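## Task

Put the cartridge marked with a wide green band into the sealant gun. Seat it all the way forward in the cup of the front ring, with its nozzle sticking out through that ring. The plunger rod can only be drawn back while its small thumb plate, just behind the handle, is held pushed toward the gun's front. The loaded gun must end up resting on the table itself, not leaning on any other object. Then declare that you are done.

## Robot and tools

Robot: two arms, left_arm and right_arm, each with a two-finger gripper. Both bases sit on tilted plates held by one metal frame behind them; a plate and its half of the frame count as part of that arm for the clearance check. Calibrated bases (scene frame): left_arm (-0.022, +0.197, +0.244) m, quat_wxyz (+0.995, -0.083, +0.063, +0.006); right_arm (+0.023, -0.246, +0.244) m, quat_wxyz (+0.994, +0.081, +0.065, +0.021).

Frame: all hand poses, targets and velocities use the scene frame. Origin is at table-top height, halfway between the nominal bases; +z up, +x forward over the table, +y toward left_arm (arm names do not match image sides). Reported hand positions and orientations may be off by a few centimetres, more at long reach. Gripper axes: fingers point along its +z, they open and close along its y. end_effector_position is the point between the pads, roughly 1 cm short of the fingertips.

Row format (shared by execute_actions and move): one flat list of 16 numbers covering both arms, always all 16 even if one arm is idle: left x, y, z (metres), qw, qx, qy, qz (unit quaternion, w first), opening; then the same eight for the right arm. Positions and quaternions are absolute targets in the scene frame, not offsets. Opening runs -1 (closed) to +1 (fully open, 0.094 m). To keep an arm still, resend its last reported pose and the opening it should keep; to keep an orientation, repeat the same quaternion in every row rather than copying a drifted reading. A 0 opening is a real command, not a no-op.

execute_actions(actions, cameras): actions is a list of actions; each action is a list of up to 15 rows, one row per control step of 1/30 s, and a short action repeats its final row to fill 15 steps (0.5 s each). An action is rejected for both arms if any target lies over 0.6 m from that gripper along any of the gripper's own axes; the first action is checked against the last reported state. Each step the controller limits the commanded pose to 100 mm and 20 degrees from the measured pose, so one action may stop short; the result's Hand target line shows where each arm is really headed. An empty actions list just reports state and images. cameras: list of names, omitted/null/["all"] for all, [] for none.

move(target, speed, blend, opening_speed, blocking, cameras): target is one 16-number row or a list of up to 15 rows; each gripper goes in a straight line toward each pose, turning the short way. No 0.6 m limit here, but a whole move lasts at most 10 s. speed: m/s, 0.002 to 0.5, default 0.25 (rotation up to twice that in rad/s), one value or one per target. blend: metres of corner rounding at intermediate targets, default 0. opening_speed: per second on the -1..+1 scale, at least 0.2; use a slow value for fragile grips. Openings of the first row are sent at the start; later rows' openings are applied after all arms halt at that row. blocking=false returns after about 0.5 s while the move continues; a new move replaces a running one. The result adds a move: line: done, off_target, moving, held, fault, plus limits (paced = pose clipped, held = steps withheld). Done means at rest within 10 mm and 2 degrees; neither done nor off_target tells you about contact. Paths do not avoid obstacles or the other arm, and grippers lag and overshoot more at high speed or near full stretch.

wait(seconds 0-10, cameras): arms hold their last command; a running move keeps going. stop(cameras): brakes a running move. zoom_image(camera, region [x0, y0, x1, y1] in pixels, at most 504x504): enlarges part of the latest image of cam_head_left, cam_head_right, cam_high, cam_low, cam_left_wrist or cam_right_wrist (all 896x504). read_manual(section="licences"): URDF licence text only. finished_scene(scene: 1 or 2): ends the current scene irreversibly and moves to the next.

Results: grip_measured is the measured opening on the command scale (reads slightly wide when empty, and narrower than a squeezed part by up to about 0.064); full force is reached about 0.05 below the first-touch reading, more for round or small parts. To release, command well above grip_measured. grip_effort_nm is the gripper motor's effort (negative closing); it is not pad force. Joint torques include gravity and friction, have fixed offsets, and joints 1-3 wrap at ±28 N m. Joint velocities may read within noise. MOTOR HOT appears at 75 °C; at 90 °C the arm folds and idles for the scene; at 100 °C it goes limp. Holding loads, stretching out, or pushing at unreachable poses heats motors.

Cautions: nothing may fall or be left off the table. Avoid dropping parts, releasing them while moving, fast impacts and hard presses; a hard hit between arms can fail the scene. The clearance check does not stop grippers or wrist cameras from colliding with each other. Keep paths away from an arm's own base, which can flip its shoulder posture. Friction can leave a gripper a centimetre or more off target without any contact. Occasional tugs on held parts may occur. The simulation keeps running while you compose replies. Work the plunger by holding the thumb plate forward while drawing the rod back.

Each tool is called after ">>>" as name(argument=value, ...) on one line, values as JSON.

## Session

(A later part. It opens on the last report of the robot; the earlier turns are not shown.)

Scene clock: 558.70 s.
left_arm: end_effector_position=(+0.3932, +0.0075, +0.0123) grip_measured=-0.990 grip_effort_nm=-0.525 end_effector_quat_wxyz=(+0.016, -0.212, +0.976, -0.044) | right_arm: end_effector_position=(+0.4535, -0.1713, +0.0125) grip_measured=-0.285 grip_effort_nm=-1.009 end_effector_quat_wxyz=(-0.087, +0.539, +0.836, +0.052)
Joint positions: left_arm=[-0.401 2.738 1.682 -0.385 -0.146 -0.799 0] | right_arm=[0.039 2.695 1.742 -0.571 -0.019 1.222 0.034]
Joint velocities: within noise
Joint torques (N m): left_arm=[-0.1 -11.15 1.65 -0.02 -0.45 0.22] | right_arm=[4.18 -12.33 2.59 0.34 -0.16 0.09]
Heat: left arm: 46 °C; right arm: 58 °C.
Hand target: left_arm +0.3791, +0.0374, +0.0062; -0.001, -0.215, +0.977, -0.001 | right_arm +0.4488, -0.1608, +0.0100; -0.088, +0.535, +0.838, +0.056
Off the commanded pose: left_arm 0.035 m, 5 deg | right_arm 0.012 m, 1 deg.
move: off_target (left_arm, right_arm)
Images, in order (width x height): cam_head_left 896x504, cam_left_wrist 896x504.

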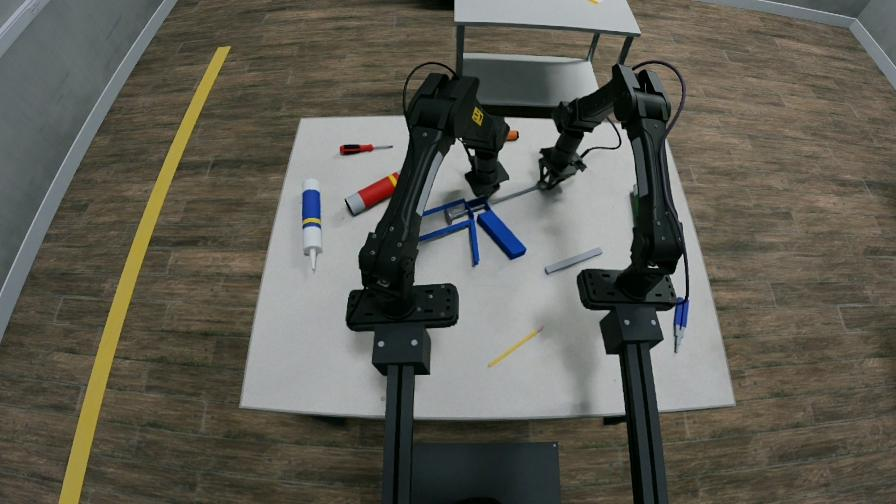

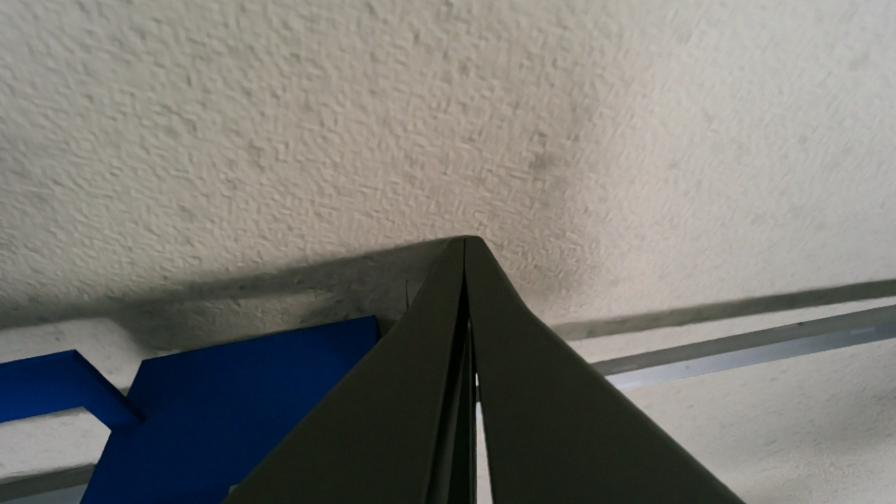

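>>> move(target=[[0.372,0.058,0.006,0,0.2155,-0.9765,0,-1,0.449,-0.1605,0.010,0.088,-0.535,-0.8385,-0.0567,-0.5]], speed=0.04, cameras=["cam_left_wrist","cam_head_left"])

Scene clock: 565.63 s.
left_arm: end_effector_position=(+0.3882, +0.0193, +0.0121) grip_measured=-0.990 grip_effort_nm=-0.530 end_effector_quat_wxyz=(+0.017, -0.211, +0.976, -0.058) | right_arm: end_effector_position=(+0.4489, -0.1602, +0.0131) grip_measured=-0.285 grip_effort_nm=-1.009 end_effector_quat_wxyz=(-0.097, +0.536, +0.837, +0.061)
Joint positions: left_arm=[-0.371 2.699 1.596 -0.317 -0.119 -0.765 0] | right_arm=[0.054 2.695 1.732 -0.568 -0.045 1.23 0.034]
Joint velocities: within noise
Joint torques (N m): left_arm=[0.43 -11.22 1.33 -0.11 -0.66 0.19] | right_arm=[2.84 -12.27 3.41 0.29 0.07 0.02]
Heat: left arm: 47 °C; right arm: 58 °C.
Hand target: left_arm +0.3721, +0.0557, +0.0062; -0.001, -0.214, +0.977, -0.002 | right_arm +0.4489, -0.1605, +0.0100; -0.088, +0.535, +0.838, +0.057
Off the commanded pose: left_arm 0.042 m, 7 deg | right_arm 0.003 m, 1 deg.
move: off_target (left_arm)
Images, in order (width x height): cam_head_left 896x504, cam_left_wrist 896x504.

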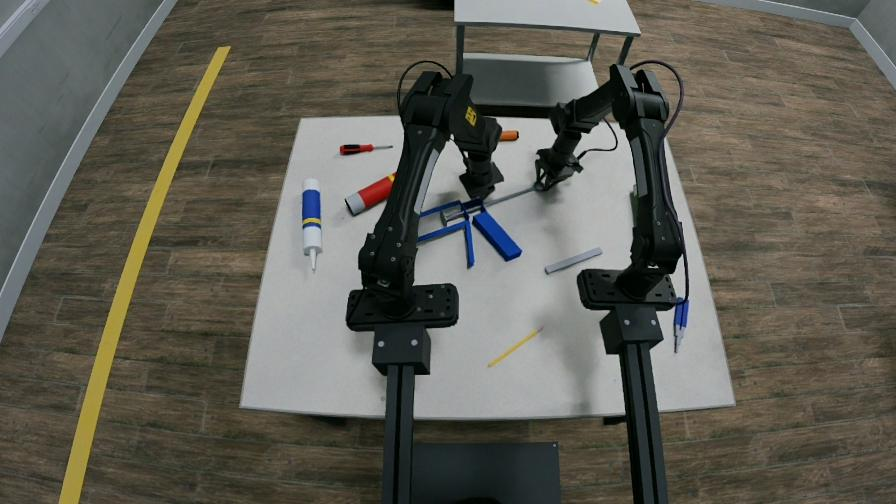

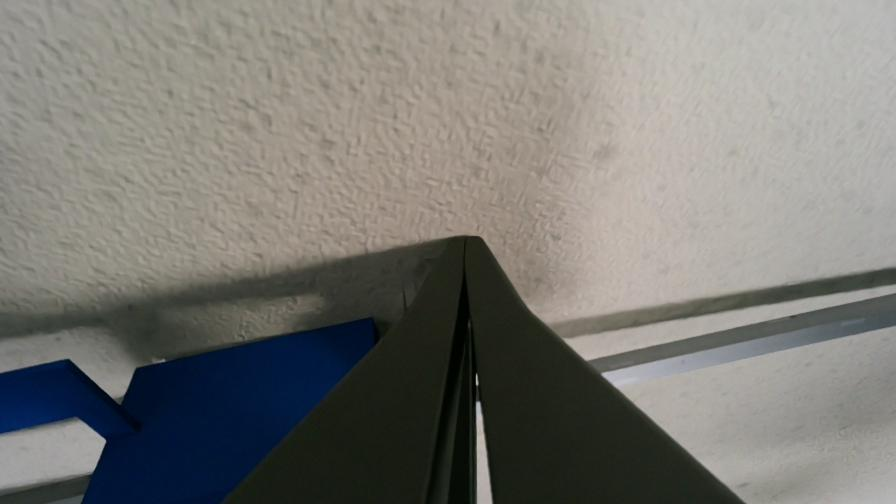

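>>> move(target=[[0.372,0.060,0.006,0,0.2155,-0.9765,0,-1,0.463,-0.191,0.008,0.088,-0.535,-0.8385,-0.0567,-0.5],[0.362,0.080,0.006,0,0.2155,-0.9765,0,-1,0.471,-0.209,0.008,0.088,-0.535,-0.8385,-0.0567,-0.5]], speed=0.04, cameras=["cam_left_wrist","cam_head_left","cam_right_wrist"])

Scene clock: 571.13 s.
left_arm: end_effector_position=(+0.3888, +0.0212, +0.0131) grip_measured=-0.990 grip_effort_nm=-0.510 end_effector_quat_wxyz=(+0.033, -0.205, +0.974, -0.094) | right_arm: end_effector_position=(+0.4501, -0.1643, +0.0147) grip_measured=-0.286 grip_effort_nm=-1.009 end_effector_quat_wxyz=(-0.140, +0.525, +0.834, +0.092)
Joint positions: left_arm=[-0.348 2.663 1.499 -0.191 -0.069 -0.724 0] | right_arm=[0.005 2.723 1.8 -0.648 -0.147 1.162 0.034]
Joint velocities: within noise
Joint torques (N m): left_arm=[1.95 -11.69 0.7 -0.54 -1.02 0.25] | right_arm=[-2.24 -12.56 7.56 0.04 0.95 -0.3]
Heat: left arm: 48 °C; right arm: 58 °C.
Hand target: left_arm +0.3624, +0.0749, +0.0061; +0.000, -0.212, +0.977, -0.006 | right_arm +0.4686, -0.2087, +0.0105; -0.089, +0.536, +0.837, +0.057
Off the commanded pose: left_arm 0.065 m, 11 deg | right_arm 0.050 m, 7 deg.
move: off_target (left_arm, right_arm)
Images, in order (width x height): cam_head_left 896x504, cam_left_wrist 896x504, cam_right_wrist 896x504.

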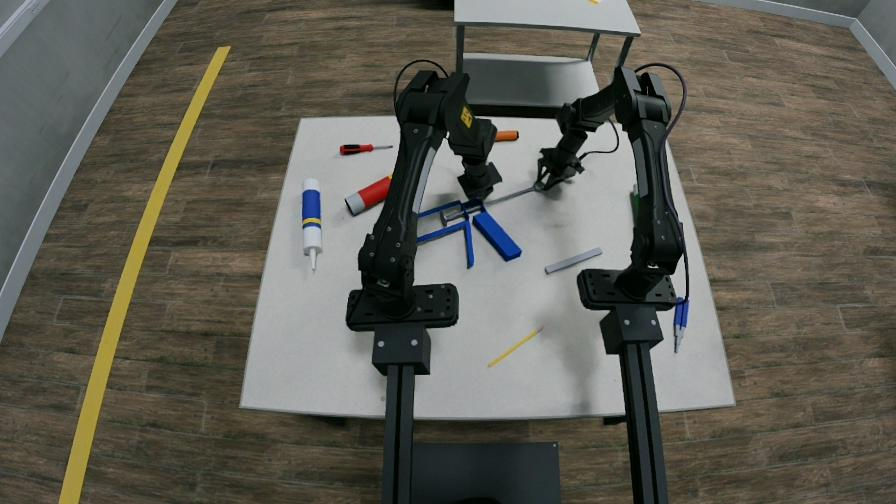

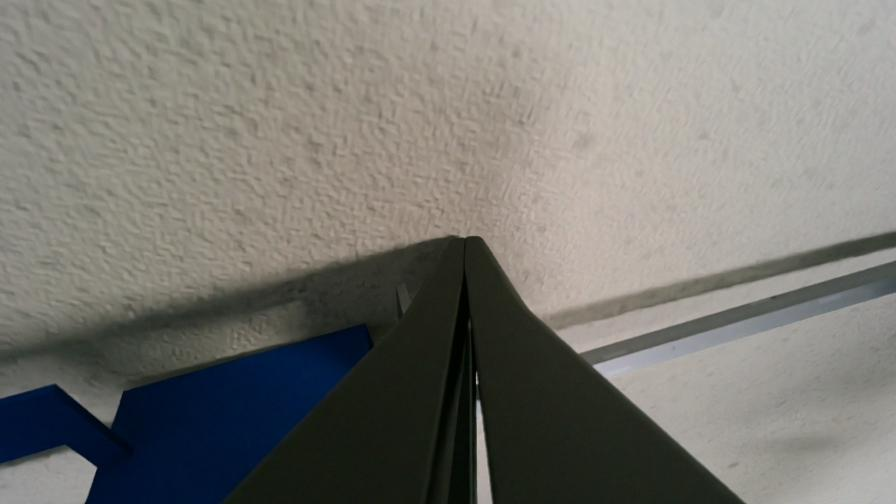

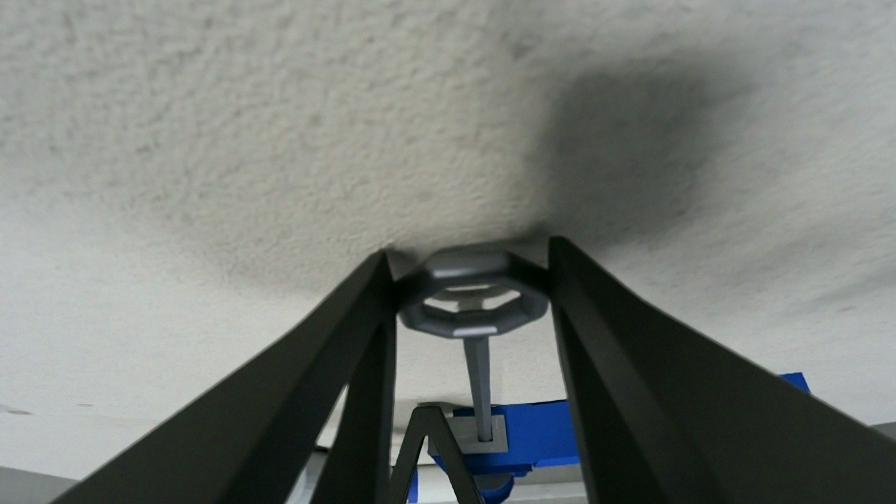

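>>> move(target=[[0.356,0.098,0.004,0,0.2155,-0.9765,0,-1,0.476,-0.222,0.008,0.088,-0.535,-0.8385,-0.0567,-0.5],[0.350,0.112,0.004,0,0.2155,-0.9765,0,-1,0.482,-0.236,0.008,0.088,-0.535,-0.8385,-0.0567,-0.5]], speed=0.04, cameras=["cam_left_wrist","cam_head_left","cam_right_wrist"])

Scene clock: 587.97 s.
left_arm: end_effector_position=(+0.3737, +0.0795, +0.0113) grip_measured=-0.990 grip_effort_nm=-0.505 end_effector_quat_wxyz=(+0.025, -0.215, +0.974, -0.065) | right_arm: end_effector_position=(+0.4785, -0.2369, +0.0135) grip_measured=-0.497 grip_effort_nm=-0.129 end_effector_quat_wxyz=(-0.098, +0.541, +0.833, +0.063)
Joint positions: left_arm=[-0.242 2.592 1.367 -0.159 -0.094 -0.643 0] | right_arm=[-0.112 2.744 1.923 -0.715 -0.056 1.076 0.024]
Joint velocities: within noise
Joint torques (N m): left_arm=[-0.43 -9.85 1.36 -0.18 -0.78 0.18] | right_arm=[2.99 -11.51 6.27 0.13 0.13 -0.07]
Heat: left arm: 46 °C; right arm: 58 °C.
Hand target: left_arm +0.3504, +0.1102, +0.0048; +0.000, -0.214, +0.977, -0.003 | right_arm +0.4818, -0.2359, +0.0081; -0.088, +0.535, +0.838, +0.057
Off the commanded pose: left_arm 0.041 m, 8 deg | right_arm 0.007 m, 2 deg.
move: off_target (left_arm)
Images, in order (width x height): cam_head_left 896x504, cam_left_wrist 896x504, cam_right_wrist 896x504.

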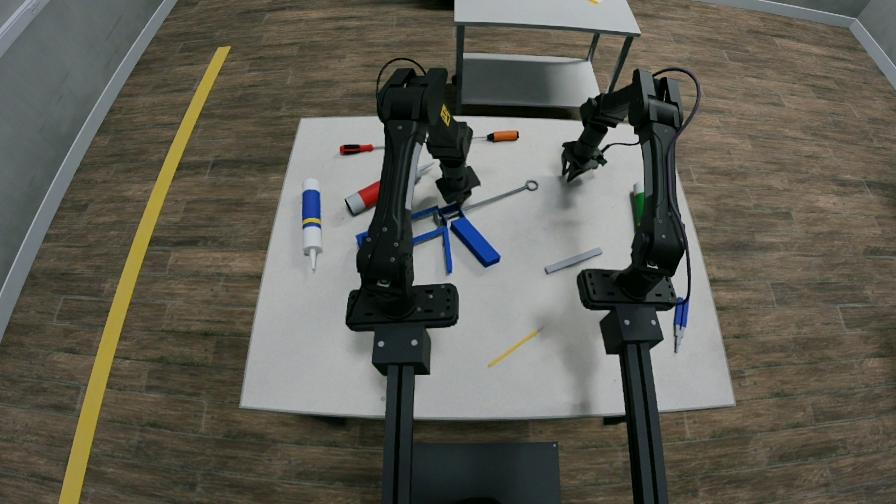

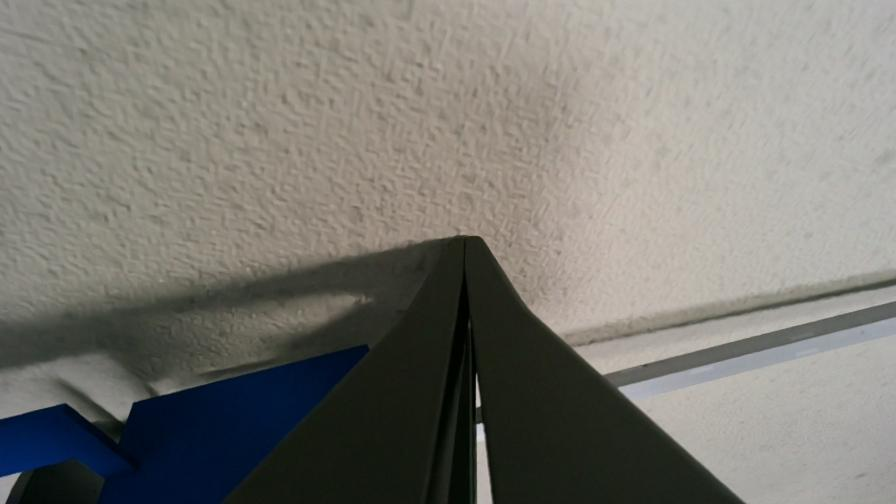

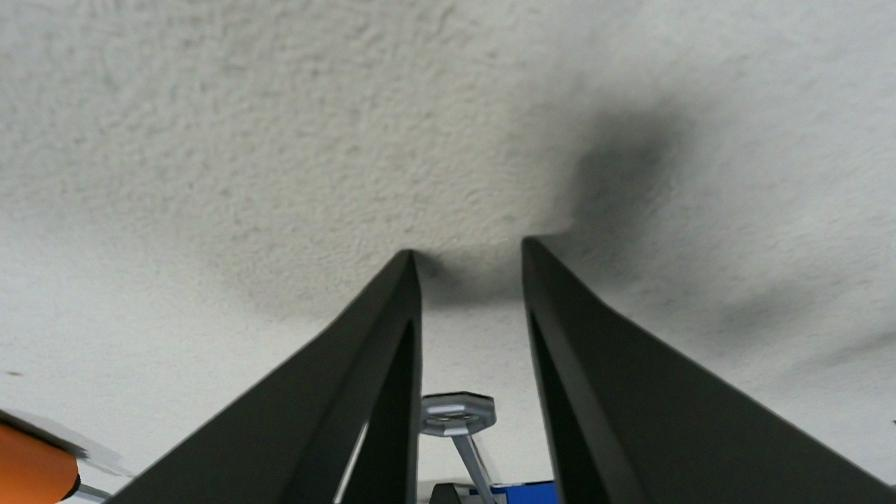

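>>> zoom_image(camera="cam_head_left", region=[340, 160, 560, 290])

>>> zoom_image(camera="cam_left_wrist", region=[0, 200, 504, 504])

Scaled by 2.291 from the camera's 896x504 image, which has a finer 1280x720 frame.

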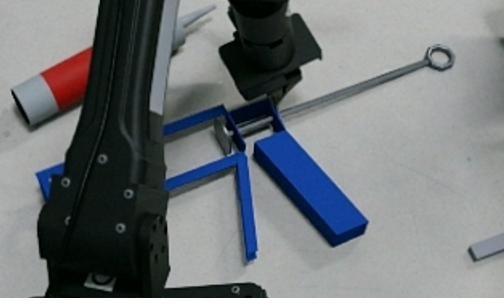

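Scaled by 1.000.

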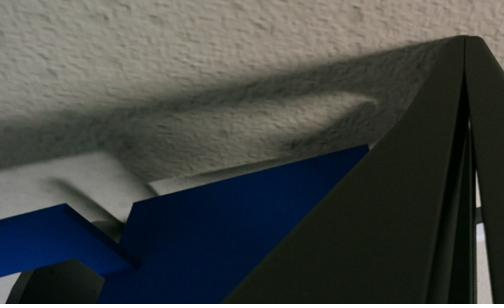

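>>> move(target=[[0.375,0.078,0.02,0,0.2155,-0.9765,0,-1,0.482,-0.236,0.04,0.088,-0.535,-0.8385,-0.0567,-0.2],[0.355,0.058,0.16,0,0.2155,-0.9765,0,-1,0.45,-0.236,0.15,0.088,-0.535,-0.8385,-0.0567,0.3]], speed=0.15)

Scene clock: 598.27 s.
left_arm: end_effector_position=(+0.3525, +0.0599, +0.1418) grip_measured=-0.990 grip_effort_nm=-0.510 end_effector_quat_wxyz=(-0.012, -0.215, +0.977, +0.003) | right_arm: end_effector_position=(+0.4500, -0.2389, +0.1360) grip_measured=+0.297 grip_effort_nm=0.178 end_effector_quat_wxyz=(-0.094, +0.539, +0.835, +0.059)
Joint positions: left_arm=[-0.404 2.283 1.412 -0.671 -0.192 -0.826 0] | right_arm=[-0.075 2.332 1.635 -0.836 -0.045 1.108 0.061]
Joint velocities: within noise
Joint torques (N m): left_arm=[-3.88 -13.07 4.45 0 -0.1 -0.13] | right_arm=[3.49 -15.05 4.71 -0.21 0.03 0.06]
Heat: left arm: 48 °C; right arm: 59 °C.
Hand target: left_arm +0.3551, +0.0580, +0.1594; +0.000, -0.216, +0.976, +0.000 | right_arm +0.4500, -0.2360, +0.1496; -0.088, +0.535, +0.838, +0.057
Off the commanded pose: left_arm 0.018 m, 1 deg | right_arm 0.014 m, 1 deg.
move: off_target (left_arm, right_arm); target 2's new opening was sent with right_arm's hand 0.014 m and 1 deg from that target

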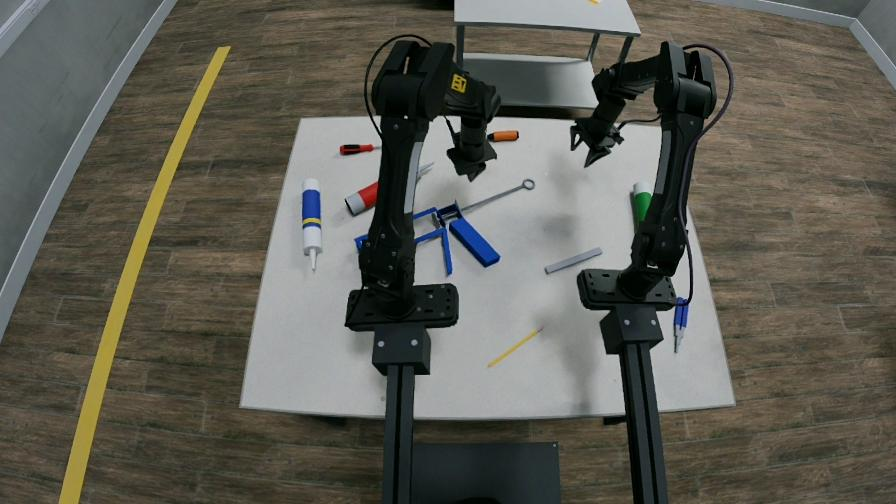

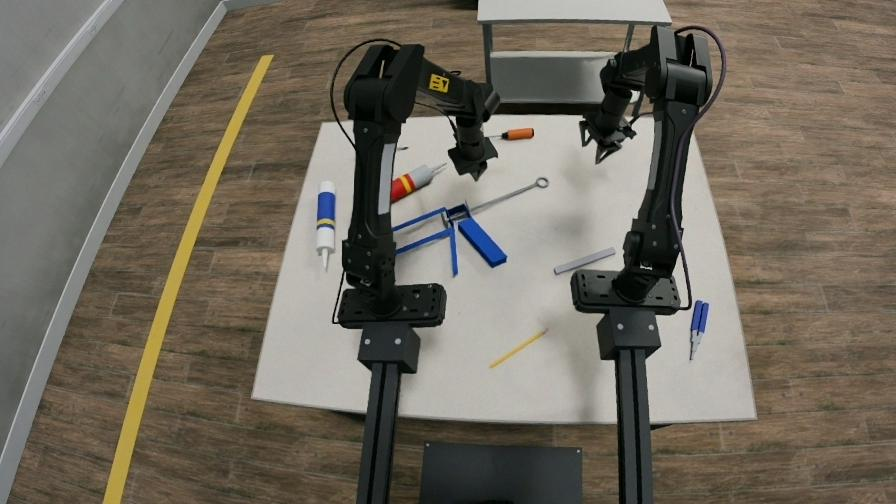

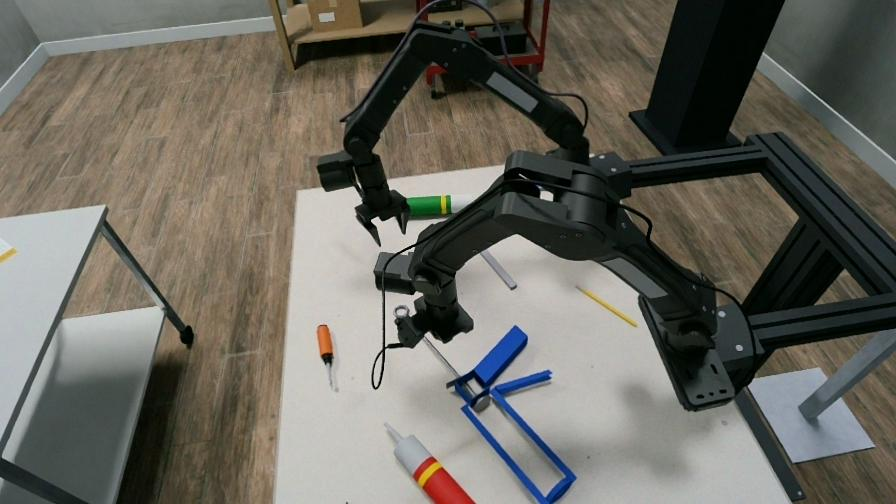

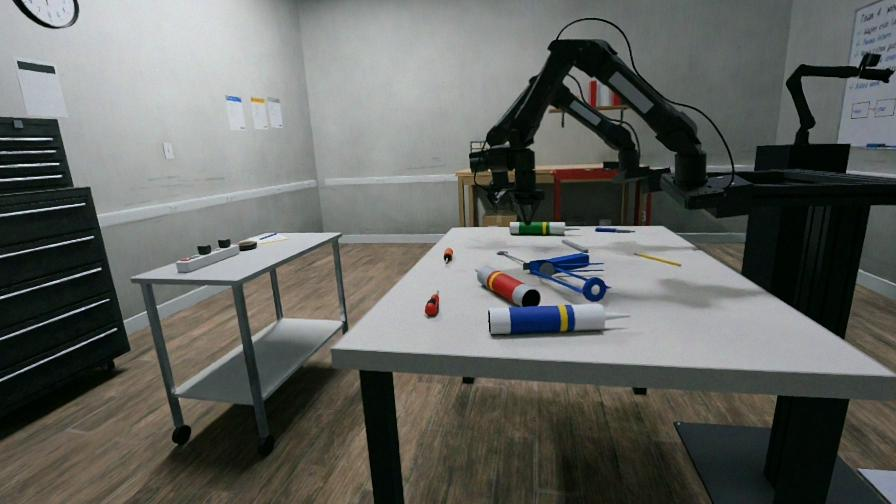

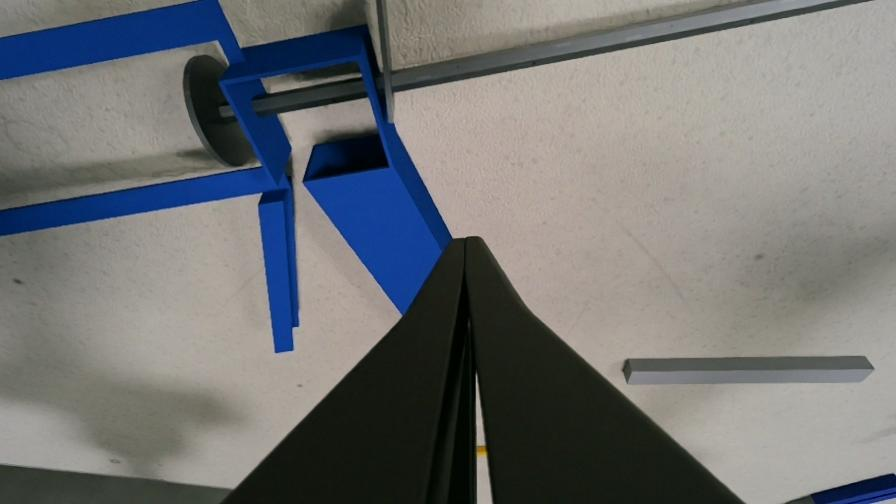

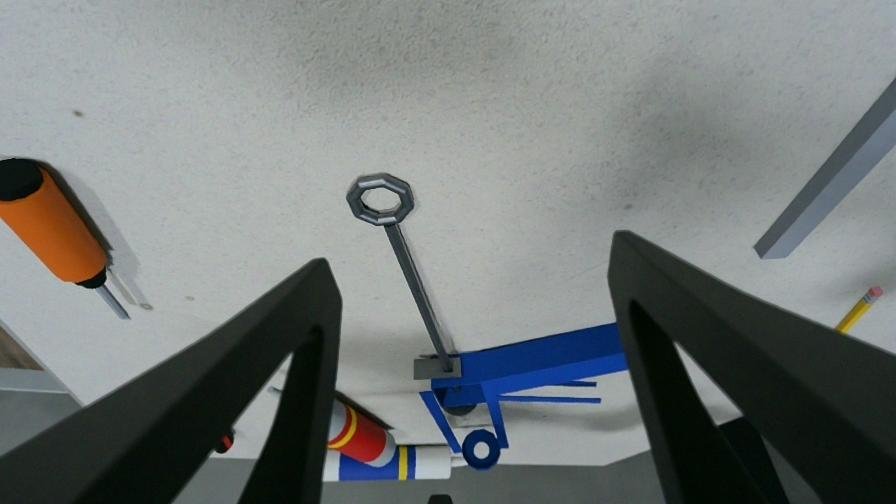

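>>> move(target=[[0.374,0.070,0.09,0,0.2377,-0.9713,0,-1,0.460,-0.155,0.09,0.0894,-0.516,-0.850,-0.0545,0.2]], speed=0.15, cameras=["cam_left_wrist","cam_right_wrist"])

Scene clock: 619.17 s.
left_arm: end_effector_position=(+0.3650, +0.0715, +0.0952) grip_measured=-0.990 grip_effort_nm=-0.505 end_effector_quat_wxyz=(-0.010, -0.240, +0.971, +0.003) | right_arm: end_effector_position=(+0.4526, -0.1589, +0.0923) grip_measured=+0.203 grip_effort_nm=-0.129 end_effector_quat_wxyz=(-0.101, +0.517, +0.849, +0.053)
Joint positions: left_arm=[-0.345 2.408 1.44 -0.557 -0.192 -0.816 0] | right_arm=[0.09 2.502 1.71 -0.757 -0.034 1.222 0.057]
Joint velocities: within noise
Joint torques (N m): left_arm=[-2.14 -8.05 6.78 0.39 -0.06 0.15] | right_arm=[3.29 -11.08 6.87 0.16 0.06 0.07]
Heat: left arm: 52 °C; right arm: 68 °C.
Hand target: left_arm +0.3737, +0.0700, +0.0903; +0.000, -0.238, +0.971, +0.000 | right_arm +0.4599, -0.1551, +0.0902; -0.089, +0.516, +0.850, +0.055
Off the commanded pose: left_arm 0.010 m, 1 deg | right_arm 0.009 m, 1 deg.
move: done
Images, in order (width x height): cam_left_wrist 896x504, cam_right_wrist 896x504.

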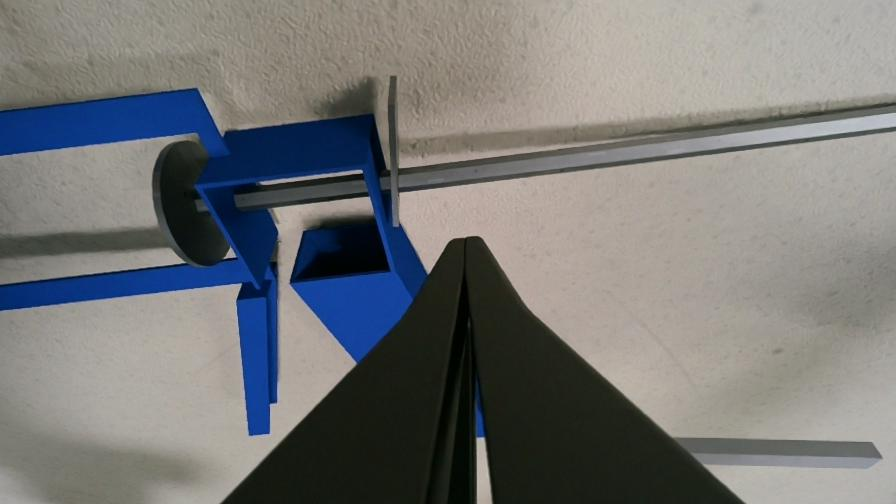

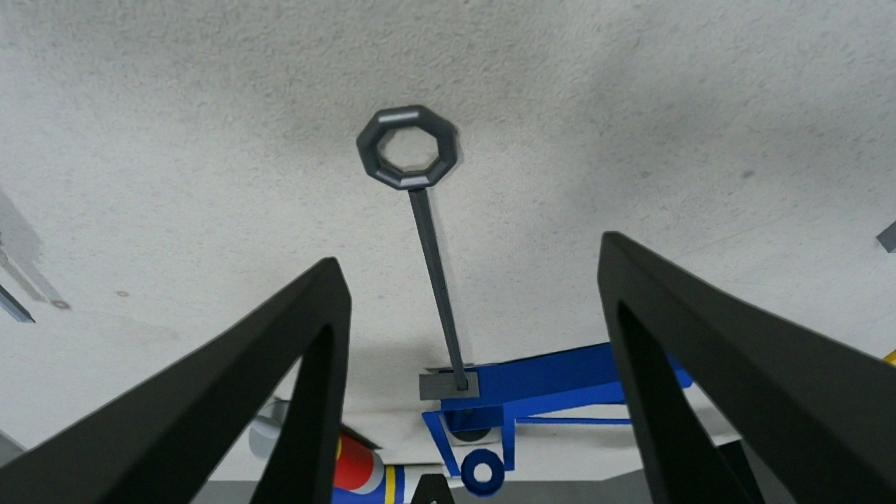

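>>> move(target=[[0.375,0.069,0.09,0,0.2377,-0.9713,0,-1,0.460,-0.124,0.05,0.0894,-0.516,-0.850,-0.0545,0.2],[0.377,0.068,0.006,0,0.2377,-0.9713,0,-1,0.460,-0.124,0.010,0.0894,-0.516,-0.850,-0.0545,0.2]], speed=0.12, cameras=["cam_left_wrist","cam_right_wrist"])

Scene clock: 630.33 s.
left_arm: end_effector_position=(+0.3722, +0.0680, +0.0141) grip_measured=-0.990 grip_effort_nm=-0.515 end_effector_quat_wxyz=(-0.006, -0.240, +0.971, +0.001) | right_arm: end_effector_position=(+0.4539, -0.1226, +0.0152) grip_measured=+0.203 grip_effort_nm=-0.125 end_effector_quat_wxyz=(-0.099, +0.516, +0.849, +0.054)
Joint positions: left_arm=[-0.31 2.656 1.542 -0.396 -0.192 -0.779 0] | right_arm=[0.137 2.749 1.838 -0.635 -0.032 1.268 0.057]
Joint velocities: within noise
Joint torques (N m): left_arm=[-2.14 -8.31 5.79 0.4 -0.05 0.15] | right_arm=[2.36 -11.4 6.3 0.21 0.01 -0.05]
Heat: left arm: 49 °C; right arm: 63 °C.
Hand target: left_arm +0.3767, +0.0680, +0.0062; +0.000, -0.238, +0.971, +0.000 | right_arm +0.4599, -0.1241, +0.0103; -0.089, +0.516, +0.850, +0.055
Off the commanded pose: left_arm 0.009 m, 1 deg | right_arm 0.008 m, 1 deg.
move: done
Images, in order (width x height): cam_left_wrist 896x504, cam_right_wrist 896x504.

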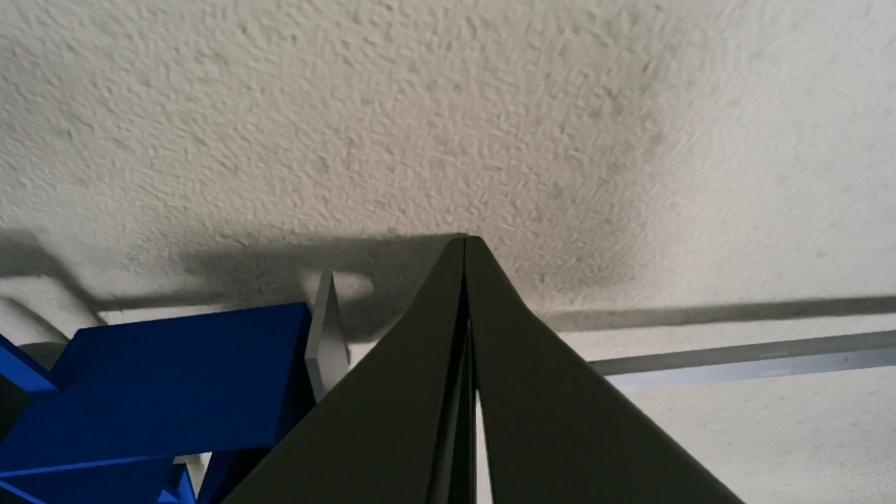

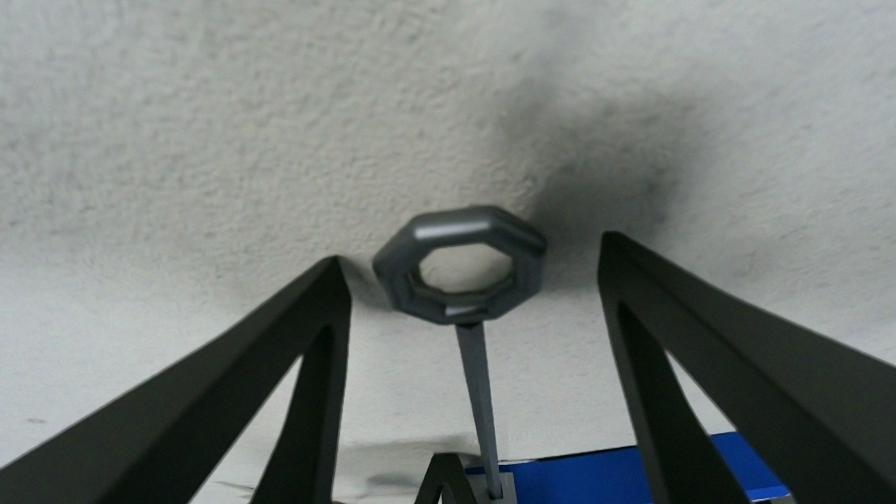

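>>> move(target=[[0.377,0.068,0.006,0,0.2377,-0.9713,0,-1,0.460,-0.124,0.010,0.0894,-0.516,-0.850,-0.0545,-0.6]], opening_speed=0.6, cameras=["cam_right_wrist"])

Scene clock: 636.07 s.
left_arm: end_effector_position=(+0.3724, +0.0679, +0.0141) grip_measured=-0.990 grip_effort_nm=-0.505 end_effector_quat_wxyz=(-0.005, -0.239, +0.971, +0.001) | right_arm: end_effector_position=(+0.4548, -0.1225, +0.0151) grip_measured=-0.268 grip_effort_nm=-1.004 end_effector_quat_wxyz=(-0.098, +0.516, +0.849, +0.055)
Joint positions: left_arm=[-0.31 2.656 1.542 -0.395 -0.192 -0.778 0] | right_arm=[0.137 2.749 1.838 -0.631 -0.032 1.268 0.034]
Joint velocities: within noise
Joint torques (N m): left_arm=[-2.17 -8.18 5.87 0.39 -0.05 0.15] | right_arm=[2.39 -11.3 6.35 0.18 0.01 -0.04]
Heat: left arm: 47 °C; right arm: 62 °C.
Hand target: left_arm +0.3767, +0.0681, +0.0062; +0.000, -0.238, +0.971, +0.000 | right_arm +0.4600, -0.1241, +0.0103; -0.089, +0.516, +0.850, +0.055
Off the commanded pose: left_arm 0.009 m, 1 deg | right_arm 0.007 m, 1 deg.
move: done
Images, in order (width x height): cam_right_wrist 896x504.

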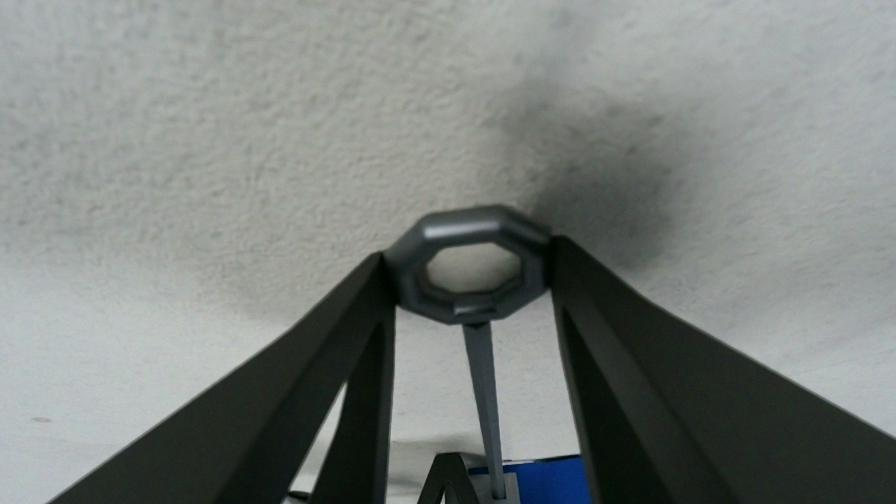

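>>> move(target=[[0.365,0.090,0.006,0,0.2377,-0.9713,0,-1,0.467,-0.138,0.010,0.0894,-0.516,-0.850,-0.0545,-0.6],[0.352,0.112,0.006,0,0.2377,-0.9713,0,-1,0.478,-0.159,0.010,0.0894,-0.516,-0.850,-0.0545,-0.6]], speed=0.05, blend=0.02, cameras=["cam_left_wrist","cam_right_wrist","cam_head_left"])

Scene clock: 643.00 s.
left_arm: end_effector_position=(+0.3723, +0.0764, +0.0110) grip_measured=-0.991 grip_effort_nm=-0.515 end_effector_quat_wxyz=(+0.020, -0.234, +0.970, -0.056) | right_arm: end_effector_position=(+0.4613, -0.1347, +0.0151) grip_measured=-0.269 grip_effort_nm=-1.004 end_effector_quat_wxyz=(-0.121, +0.513, +0.847, +0.066)
Joint positions: left_arm=[-0.257 2.601 1.385 -0.184 -0.11 -0.697 0] | right_arm=[0.092 2.777 1.913 -0.701 -0.079 1.218 0.034]
Joint velocities: within noise
Joint torques (N m): left_arm=[0.73 -10.44 0.87 -0.12 -0.62 0.25] | right_arm=[-0.32 -12.25 7.39 0.14 0.44 -0.28]
Heat: left arm: 46 °C; right arm: 62 °C.
Hand target: left_arm +0.3521, +0.1098, +0.0061; -0.001, -0.237, +0.972, -0.002 | right_arm +0.4769, -0.1591, +0.0110; -0.090, +0.517, +0.850, +0.054
Off the commanded pose: left_arm 0.041 m, 7 deg | right_arm 0.030 m, 4 deg.
move: off_target (left_arm, right_arm); blend cut to 0.0124 m at target 1
Images, in order (width x height): cam_head_left 896x504, cam_left_wrist 896x504, cam_right_wrist 896x504.

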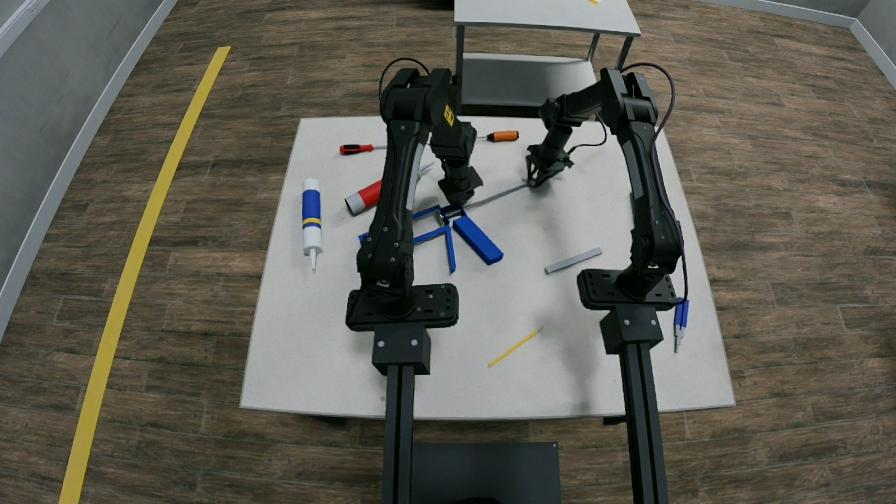

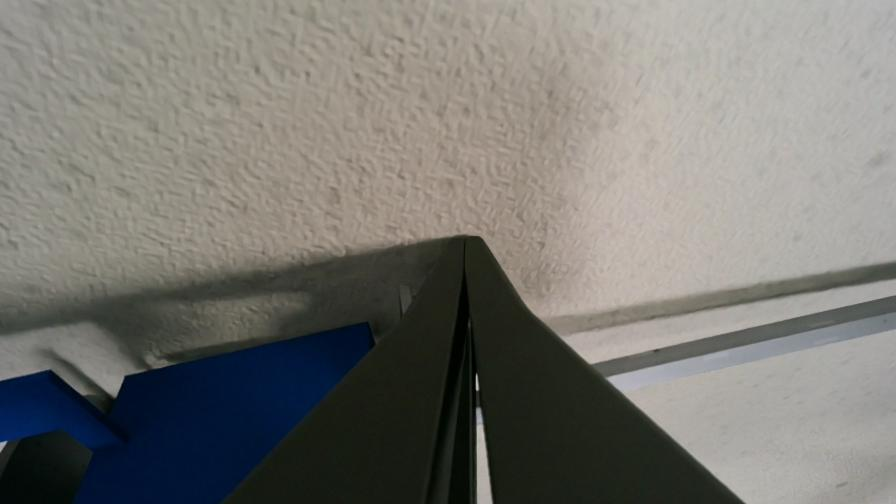

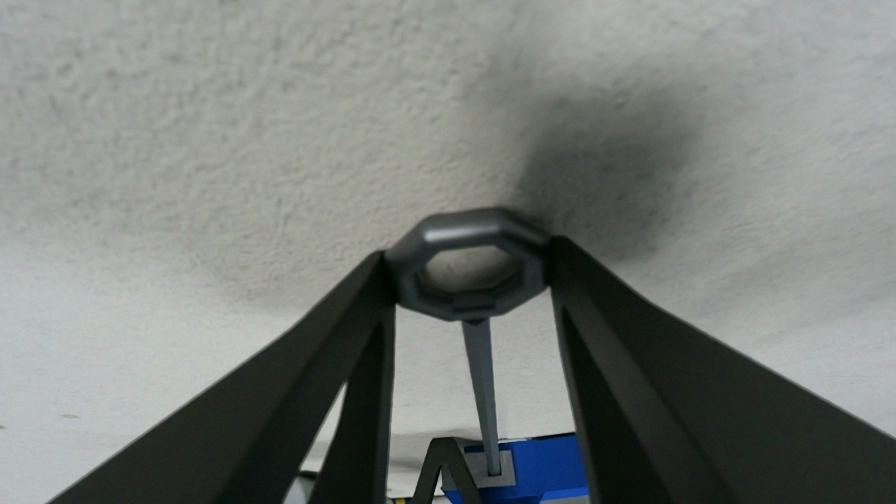

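>>> move(target=[[0.343,0.130,0.005,0,0.2377,-0.9713,0,-1,0.487,-0.176,0.010,0.0894,-0.516,-0.850,-0.0545,-0.6]], speed=0.04, cameras=["cam_left_wrist","cam_right_wrist"])

Scene clock: 645.67 s.
left_arm: end_effector_position=(+0.3720, +0.0759, +0.0120) grip_measured=-0.991 grip_effort_nm=-0.510 end_effector_quat_wxyz=(+0.032, -0.226, +0.969, -0.089) | right_arm: end_effector_position=(+0.4612, -0.1377, +0.0163) grip_measured=-0.271 grip_effort_nm=-1.009 end_effector_quat_wxyz=(-0.143, +0.510, +0.844, +0.076)
Joint positions: left_arm=[-0.235 2.578 1.318 -0.09 -0.054 -0.658 0] | right_arm=[0.07 2.795 1.956 -0.752 -0.123 1.193 0.034]
Joint velocities: within noise
Joint torques (N m): left_arm=[2.35 -10.65 0.34 -0.39 -1.02 0.26] | right_arm=[-1.62 -12.83 8.14 0.17 0.8 -0.37]
Heat: left arm: 46 °C; right arm: 62 °C.
Hand target: left_arm +0.3431, +0.1252, +0.0056; +0.000, -0.235, +0.972, -0.005 | right_arm +0.4847, -0.1762, +0.0125; -0.090, +0.518, +0.849, +0.054
Off the commanded pose: left_arm 0.062 m, 11 deg | right_arm 0.047 m, 7 deg.
move: off_target (left_arm, right_arm)
Images, in order (width x height): cam_left_wrist 896x504, cam_right_wrist 896x504.

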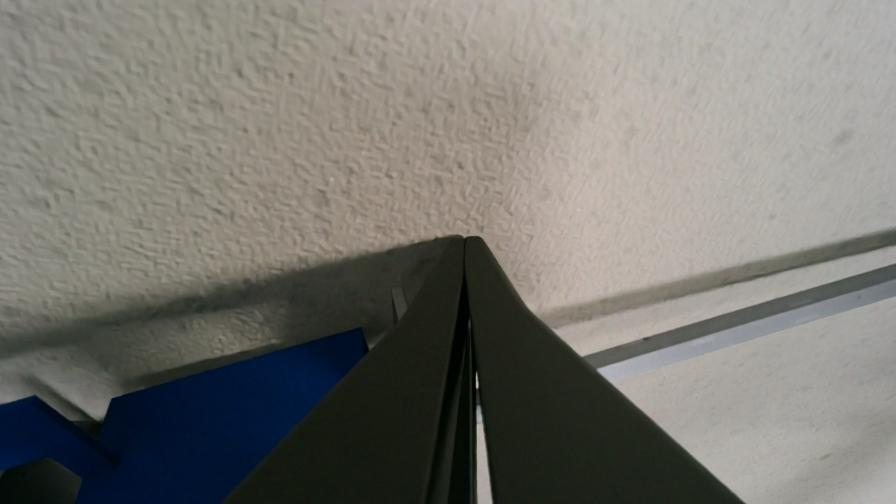

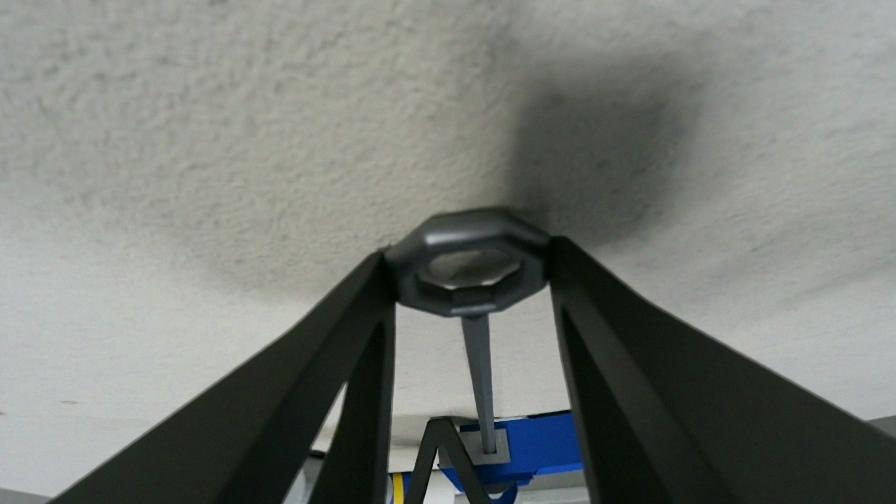

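>>> move(target=[[0.335,0.147,0.005,0,0.2377,-0.9713,0,-1,0.495,-0.192,0.010,0.0894,-0.516,-0.850,-0.0545,-0.6]], speed=0.04, cameras=["cam_left_wrist","cam_right_wrist"])

Scene clock: 649.00 s.
left_arm: end_effector_position=(+0.3705, +0.0780, +0.0144) grip_measured=-0.991 grip_effort_nm=-0.505 end_effector_quat_wxyz=(+0.042, -0.218, +0.968, -0.116) | right_arm: end_effector_position=(+0.4626, -0.1357, +0.0223) grip_measured=-0.274 grip_effort_nm=-1.009 end_effector_quat_wxyz=(-0.164, +0.501, +0.845, +0.092)
Joint positions: left_arm=[-0.212 2.554 1.258 -0.014 -0.006 -0.619 0] | right_arm=[0.058 2.805 1.997 -0.803 -0.172 1.159 0.034]
Joint velocities: within noise
Joint torques (N m): left_arm=[3.64 -11 -0.17 -0.63 -1.34 0.32] | right_arm=[-3.48 -13.03 8.34 0.21 1.25 -0.32]
Heat: left arm: 47 °C; right arm: 61 °C.
Hand target: left_arm +0.3349, +0.1395, +0.0062; +0.001, -0.233, +0.972, -0.009 | right_arm +0.4907, -0.1921, +0.0148; -0.092, +0.519, +0.848, +0.054
Off the commanded pose: left_arm 0.078 m, 14 deg | right_arm 0.066 m, 10 deg.
move: off_target (left_arm, right_arm)
Images, in order (width x height): cam_left_wrist 896x504, cam_right_wrist 896x504.

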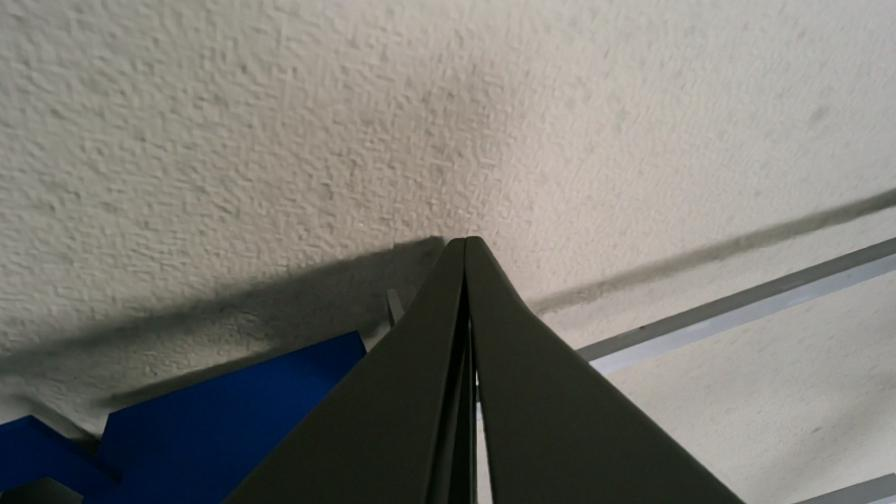

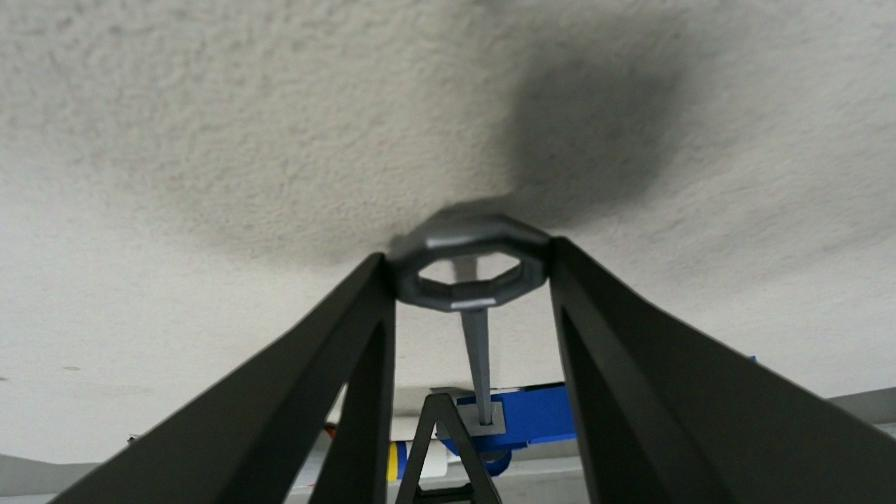

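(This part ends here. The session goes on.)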